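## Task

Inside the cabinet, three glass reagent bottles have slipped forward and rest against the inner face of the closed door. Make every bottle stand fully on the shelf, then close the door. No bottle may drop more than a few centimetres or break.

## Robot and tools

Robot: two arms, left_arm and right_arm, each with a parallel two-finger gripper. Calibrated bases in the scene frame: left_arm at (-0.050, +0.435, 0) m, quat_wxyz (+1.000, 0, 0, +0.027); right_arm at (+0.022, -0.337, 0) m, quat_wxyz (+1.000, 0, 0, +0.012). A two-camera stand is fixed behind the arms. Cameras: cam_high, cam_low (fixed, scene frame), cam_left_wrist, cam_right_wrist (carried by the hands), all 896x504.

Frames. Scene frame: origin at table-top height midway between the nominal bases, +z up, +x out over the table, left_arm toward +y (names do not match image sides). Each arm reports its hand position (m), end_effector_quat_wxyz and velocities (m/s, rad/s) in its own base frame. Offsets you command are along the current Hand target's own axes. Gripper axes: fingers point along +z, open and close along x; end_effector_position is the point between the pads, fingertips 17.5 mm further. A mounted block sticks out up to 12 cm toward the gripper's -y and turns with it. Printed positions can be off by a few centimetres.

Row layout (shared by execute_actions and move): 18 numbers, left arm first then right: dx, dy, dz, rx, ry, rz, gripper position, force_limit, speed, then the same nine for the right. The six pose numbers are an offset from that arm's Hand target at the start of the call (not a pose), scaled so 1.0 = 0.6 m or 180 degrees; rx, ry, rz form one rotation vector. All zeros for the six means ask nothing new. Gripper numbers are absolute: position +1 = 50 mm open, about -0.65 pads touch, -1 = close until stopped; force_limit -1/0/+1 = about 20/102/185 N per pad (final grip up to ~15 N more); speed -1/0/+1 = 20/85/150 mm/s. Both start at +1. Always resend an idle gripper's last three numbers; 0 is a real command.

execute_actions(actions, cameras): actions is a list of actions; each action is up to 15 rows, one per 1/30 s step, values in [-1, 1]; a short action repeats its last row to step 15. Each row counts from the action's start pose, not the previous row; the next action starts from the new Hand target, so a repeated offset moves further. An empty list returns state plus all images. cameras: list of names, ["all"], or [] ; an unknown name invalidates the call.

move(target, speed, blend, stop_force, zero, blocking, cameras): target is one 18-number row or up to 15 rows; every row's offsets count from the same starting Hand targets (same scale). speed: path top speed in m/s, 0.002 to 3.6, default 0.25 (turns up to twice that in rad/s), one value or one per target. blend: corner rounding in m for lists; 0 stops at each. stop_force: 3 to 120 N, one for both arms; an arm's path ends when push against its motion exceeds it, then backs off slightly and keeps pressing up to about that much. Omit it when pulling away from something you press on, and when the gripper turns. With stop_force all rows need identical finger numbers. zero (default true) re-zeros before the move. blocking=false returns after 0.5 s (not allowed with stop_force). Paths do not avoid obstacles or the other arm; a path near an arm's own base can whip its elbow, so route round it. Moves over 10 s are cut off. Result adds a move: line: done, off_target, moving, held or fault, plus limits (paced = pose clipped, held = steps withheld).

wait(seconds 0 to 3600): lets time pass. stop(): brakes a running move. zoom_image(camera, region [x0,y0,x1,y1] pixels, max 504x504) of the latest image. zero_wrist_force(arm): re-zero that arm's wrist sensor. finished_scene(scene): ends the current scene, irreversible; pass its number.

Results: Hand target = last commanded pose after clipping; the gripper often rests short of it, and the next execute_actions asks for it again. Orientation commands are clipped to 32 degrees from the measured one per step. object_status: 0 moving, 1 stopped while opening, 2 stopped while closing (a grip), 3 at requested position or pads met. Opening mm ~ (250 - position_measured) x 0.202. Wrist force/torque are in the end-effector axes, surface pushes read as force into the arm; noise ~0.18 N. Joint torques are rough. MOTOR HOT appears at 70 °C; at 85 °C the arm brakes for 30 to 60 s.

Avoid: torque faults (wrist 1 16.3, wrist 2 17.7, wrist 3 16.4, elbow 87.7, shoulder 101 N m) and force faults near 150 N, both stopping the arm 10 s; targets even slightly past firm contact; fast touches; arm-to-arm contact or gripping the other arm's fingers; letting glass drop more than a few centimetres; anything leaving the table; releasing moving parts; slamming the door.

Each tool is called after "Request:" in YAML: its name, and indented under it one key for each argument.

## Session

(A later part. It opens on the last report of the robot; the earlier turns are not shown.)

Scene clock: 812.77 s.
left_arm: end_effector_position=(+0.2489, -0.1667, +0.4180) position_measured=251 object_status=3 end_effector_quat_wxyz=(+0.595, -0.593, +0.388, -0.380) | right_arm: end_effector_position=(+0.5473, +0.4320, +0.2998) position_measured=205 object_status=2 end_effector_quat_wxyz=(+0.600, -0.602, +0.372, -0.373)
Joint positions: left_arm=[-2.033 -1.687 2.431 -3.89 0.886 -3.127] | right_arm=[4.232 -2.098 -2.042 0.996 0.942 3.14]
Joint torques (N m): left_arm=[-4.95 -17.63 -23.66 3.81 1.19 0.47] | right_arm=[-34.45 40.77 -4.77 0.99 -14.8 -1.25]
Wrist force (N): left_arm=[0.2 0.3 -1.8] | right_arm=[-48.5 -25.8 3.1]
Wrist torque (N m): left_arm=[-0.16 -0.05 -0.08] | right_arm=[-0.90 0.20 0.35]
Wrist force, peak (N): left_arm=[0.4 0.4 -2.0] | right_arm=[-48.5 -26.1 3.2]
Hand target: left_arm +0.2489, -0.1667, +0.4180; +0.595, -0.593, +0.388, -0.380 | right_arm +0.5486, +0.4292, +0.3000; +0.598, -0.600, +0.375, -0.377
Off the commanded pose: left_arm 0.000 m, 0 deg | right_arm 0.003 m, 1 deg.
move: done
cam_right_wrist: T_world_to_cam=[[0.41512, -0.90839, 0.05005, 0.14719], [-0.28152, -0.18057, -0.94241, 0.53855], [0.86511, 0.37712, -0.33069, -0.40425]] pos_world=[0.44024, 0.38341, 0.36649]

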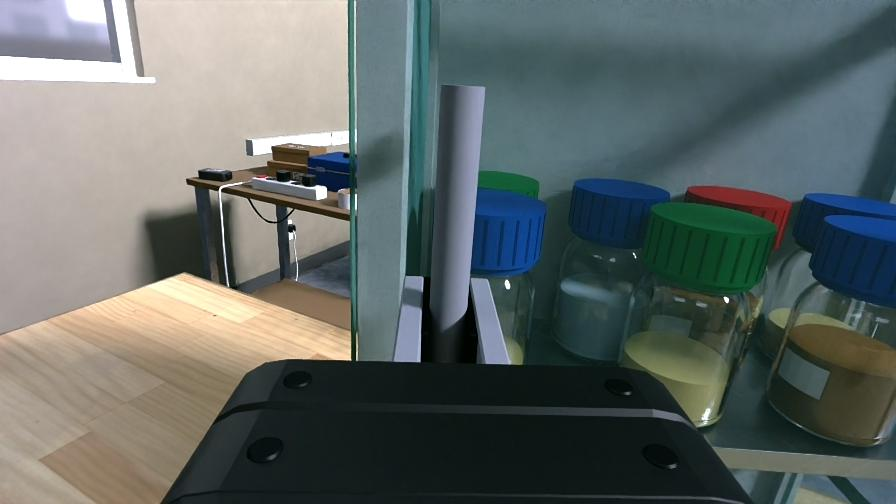

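Request:
move:
  target: [0,0,0,0,0,0,-1,-0.8,0,-0.006,-0.003,0,0,0,0,-1,-0.5,-0.6]
  speed: 0.03

Request:
move:
  target: [0,0,0,0,0,0,-1,-0.8,0,0,0,0,0,0,0,0.8,-0.5,-0.8]

Request:
move:
  target: [0,0,0,0,0,0,-1,-0.8,0,0,0,0.08,0,0,0,0.8,-0.5,-0.8]
  speed: 0.025
  stop_force: 18
  cameras: ["cam_high","cam_right_wrist"]

Request:
zoom_image:
  camera: "cam_high"
  region: [220, 140, 420, 380]

Scene clock: 816.40 s.
left_arm: end_effector_position=(+0.2489, -0.1667, +0.4180) position_measured=251 object_status=3 end_effector_quat_wxyz=(+0.595, -0.593, +0.388, -0.380) | right_arm: end_effector_position=(+0.5470, +0.4325, +0.3019) position_measured=205 object_status=2 end_effector_quat_wxyz=(+0.598, -0.599, +0.375, -0.377)
Joint positions: left_arm=[-2.033 -1.687 2.431 -3.89 0.886 -3.127] | right_arm=[4.239 -2.095 -2.037 0.99 0.922 3.14]
Joint torques (N m): left_arm=[-5.1 -18.71 -24.29 3.53 1.34 0.34] | right_arm=[-38.33 23.29 -5.01 0.98 -6.4 1.2]
Wrist force (N): left_arm=[0.1 0.0 -2.0] | right_arm=[-36.8 -23.0 4.6]
Wrist torque (N m): left_arm=[-0.21 -0.02 -0.09] | right_arm=[-0.79 0.01 0.48]
Wrist force, peak (N): left_arm=[0.4 0.3 -2.2] | right_arm=[-48.2 -25.4 3.2]
Hand target: left_arm +0.2489, -0.1667, +0.4180; +0.595, -0.593, +0.388, -0.380 | right_arm +0.5470, +0.4325, +0.3018; +0.598, -0.600, +0.375, -0.377
Off the commanded pose: left_arm 0.000 m, 0 deg | right_arm 0.000 m, 0 deg.
move: done

Scene clock: 817.67 s.
left_arm: end_effector_position=(+0.2489, -0.1667, +0.4180) position_measured=251 object_status=3 end_effector_quat_wxyz=(+0.595, -0.593, +0.388, -0.380) | right_arm: end_effector_position=(+0.5470, +0.4325, +0.3018) position_measured=32 object_status=0 end_effector_quat_wxyz=(+0.598, -0.600, +0.375, -0.377)
Joint positions: left_arm=[-2.033 -1.687 2.431 -3.89 0.886 -3.127] | right_arm=[4.239 -2.095 -2.037 0.99 0.923 3.14]
Joint torques (N m): left_arm=[-5.86 -17.72 -23.29 3.74 1.14 0.28] | right_arm=[4.76 18.55 17.88 2.99 0.81 1.09]
Wrist force (N): left_arm=[0.5 -0.1 -2.0] | right_arm=[0.8 -2.6 3.1]
Wrist torque (N m): left_arm=[-0.22 -0.10 -0.07] | right_arm=[-0.65 -0.09 -0.06]
Wrist force, peak (N): left_arm=[0.2 0.3 -2.3] | right_arm=[-33.7 -21.6 3.4]
Hand target: left_arm +0.2489, -0.1667, +0.4180; +0.595, -0.593, +0.388, -0.380 | right_arm +0.5470, +0.4325, +0.3018; +0.598, -0.600, +0.375, -0.377
Off the commanded pose: left_arm 0.000 m, 0 deg | right_arm 0.000 m, 0 deg.
move: done

Scene clock: 819.20 s.
left_arm: end_effector_position=(+0.2489, -0.1667, +0.4180) position_measured=251 object_status=3 end_effector_quat_wxyz=(+0.595, -0.593, +0.388, -0.380) | right_arm: end_effector_position=(+0.5559, +0.4367, +0.3018) position_measured=32 object_status=3 end_effector_quat_wxyz=(+0.598, -0.600, +0.375, -0.377)
Joint positions: left_arm=[-2.033 -1.687 2.431 -3.89 0.886 -3.127] | right_arm=[4.225 -2.109 -2.01 0.976 0.936 3.14]
Joint torques (N m): left_arm=[-5.07 -19.87 -22.81 3.6 1.16 0.38] | right_arm=[2.24 50.07 21.12 -0.79 0.8 0.66]
Wrist force (N): left_arm=[-0.1 0.0 -1.9] | right_arm=[0.4 -1.4 -16.0]
Wrist torque (N m): left_arm=[-0.20 0.00 -0.08] | right_arm=[-0.48 0.51 -0.03]
Wrist force, peak (N): left_arm=[0.3 0.1 -2.1] | right_arm=[-0.8 2.6 -32.8]
Hand target: left_arm +0.2489, -0.1667, +0.4180; +0.595, -0.593, +0.388, -0.380 | right_arm +0.5559, +0.4367, +0.3018; +0.598, -0.600, +0.375, -0.377 (not the last commanded pose)
Off the commanded pose: left_arm 0.000 m, 0 deg | right_arm 0.038 m, 0 deg.
move: contact (right_arm)
cam_right_wrist: T_world_to_cam=[[0.40404, -0.91339, 0.04977, 0.15616], [-0.28355, -0.17679, -0.94252, 0.54322], [0.86969, 0.36671, -0.33042, -0.41082]] pos_world=[0.44822, 0.38932, 0.36849]

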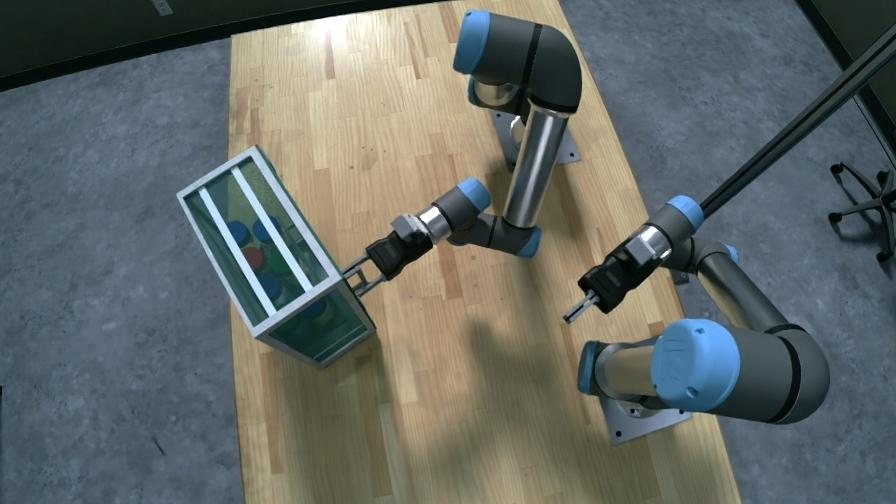

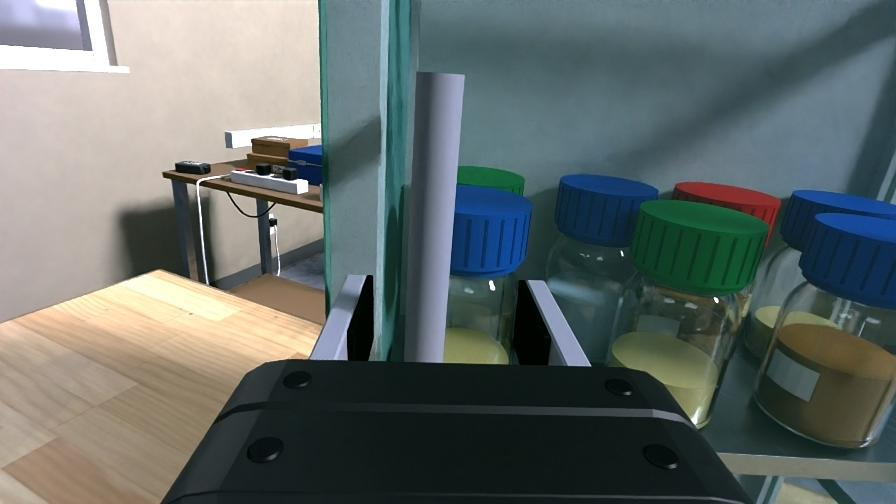

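Scaled by 2.100 from the camera's image (finer frame: 1280x720).

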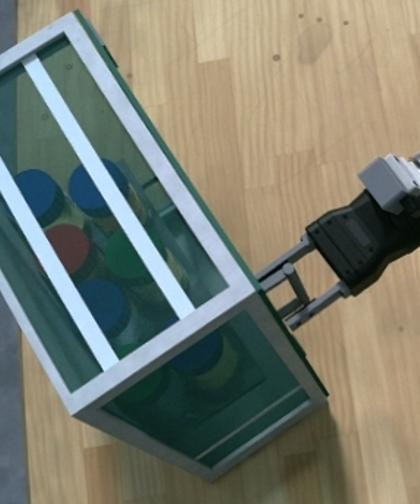

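Request:
move:
  target: [0,0,0,0,0,0,-1,-0.8,0,0,0,-0.2,0,0,0,0.8,-0.5,-0.8]
  speed: 0.12
  cameras: ["cam_high","cam_right_wrist"]

Request:
zoom_image:
  camera: "cam_high"
  region: [220, 140, 420, 380]

Scene clock: 823.17 s.
left_arm: end_effector_position=(+0.2489, -0.1667, +0.4180) position_measured=251 object_status=3 end_effector_quat_wxyz=(+0.595, -0.593, +0.388, -0.380) | right_arm: end_effector_position=(+0.4478, +0.3846, +0.3020) position_measured=32 object_status=3 end_effector_quat_wxyz=(+0.598, -0.599, +0.375, -0.377)
Joint positions: left_arm=[-2.033 -1.687 2.431 -3.89 0.886 -3.127] | right_arm=[4.44 -1.944 -2.335 1.136 0.722 3.14]
Joint torques (N m): left_arm=[-5.91 -20.01 -24.02 3.65 1 0.45] | right_arm=[5.29 16.33 4.81 0.89 -0.91 -0.06]
Wrist force (N): left_arm=[0.2 0.0 -1.9] | right_arm=[0.5 -2.7 3.0]
Wrist torque (N m): left_arm=[-0.22 -0.04 -0.08] | right_arm=[-0.66 -0.05 -0.06]
Wrist force, peak (N): left_arm=[0.6 0.2 -2.2] | right_arm=[0.5 -1.1 -16.2]
Hand target: left_arm +0.2489, -0.1667, +0.4180; +0.595, -0.593, +0.388, -0.380 | right_arm +0.4478, +0.3846, +0.3019; +0.598, -0.600, +0.375, -0.377
Off the commanded pose: left_arm 0.000 m, 0 deg | right_arm 0.000 m, 0 deg.
move: done
cam_right_wrist: T_world_to_cam=[[0.40407, -0.91339, 0.04957, 0.15231], [-0.28352, -0.17658, -0.94257, 0.5034], [0.86968, 0.3668, -0.33032, -0.29774]] pos_world=[0.34012, 0.33721, 0.36859]

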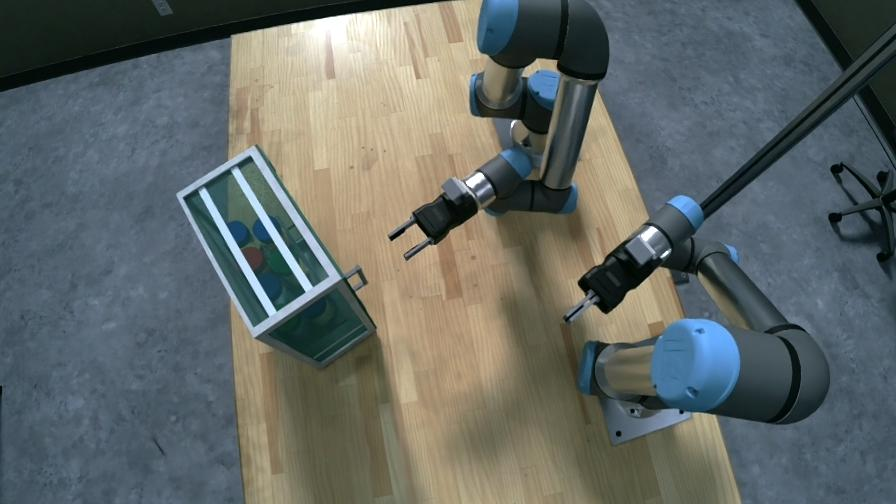

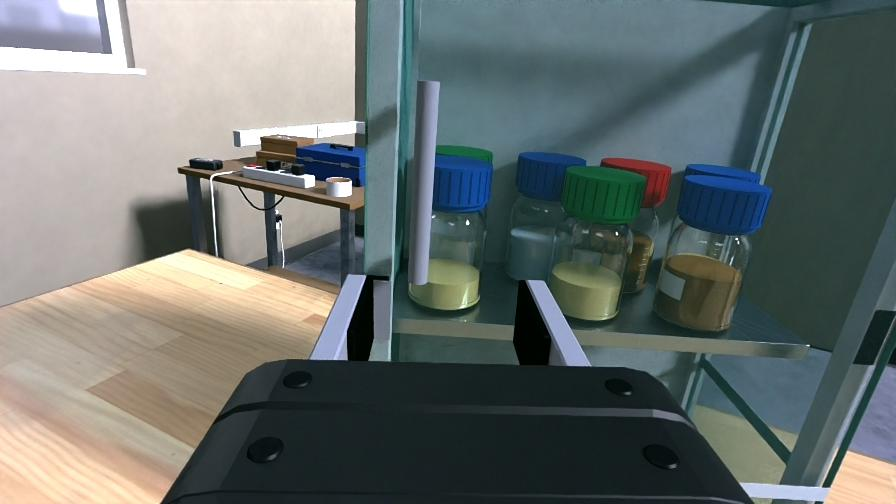

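Scaled by 2.100 from the camera's image (finer frame: 1280x720).

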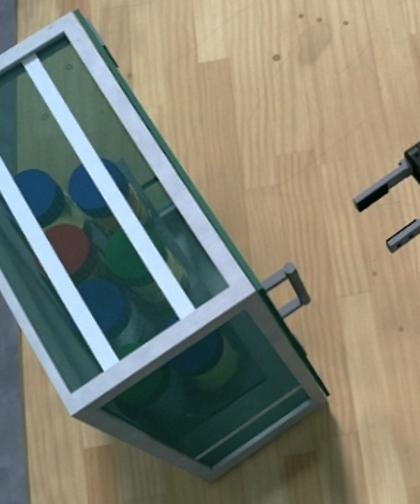

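Request:
finished_scene:
  scene: 2

The scene is finished: the task was done.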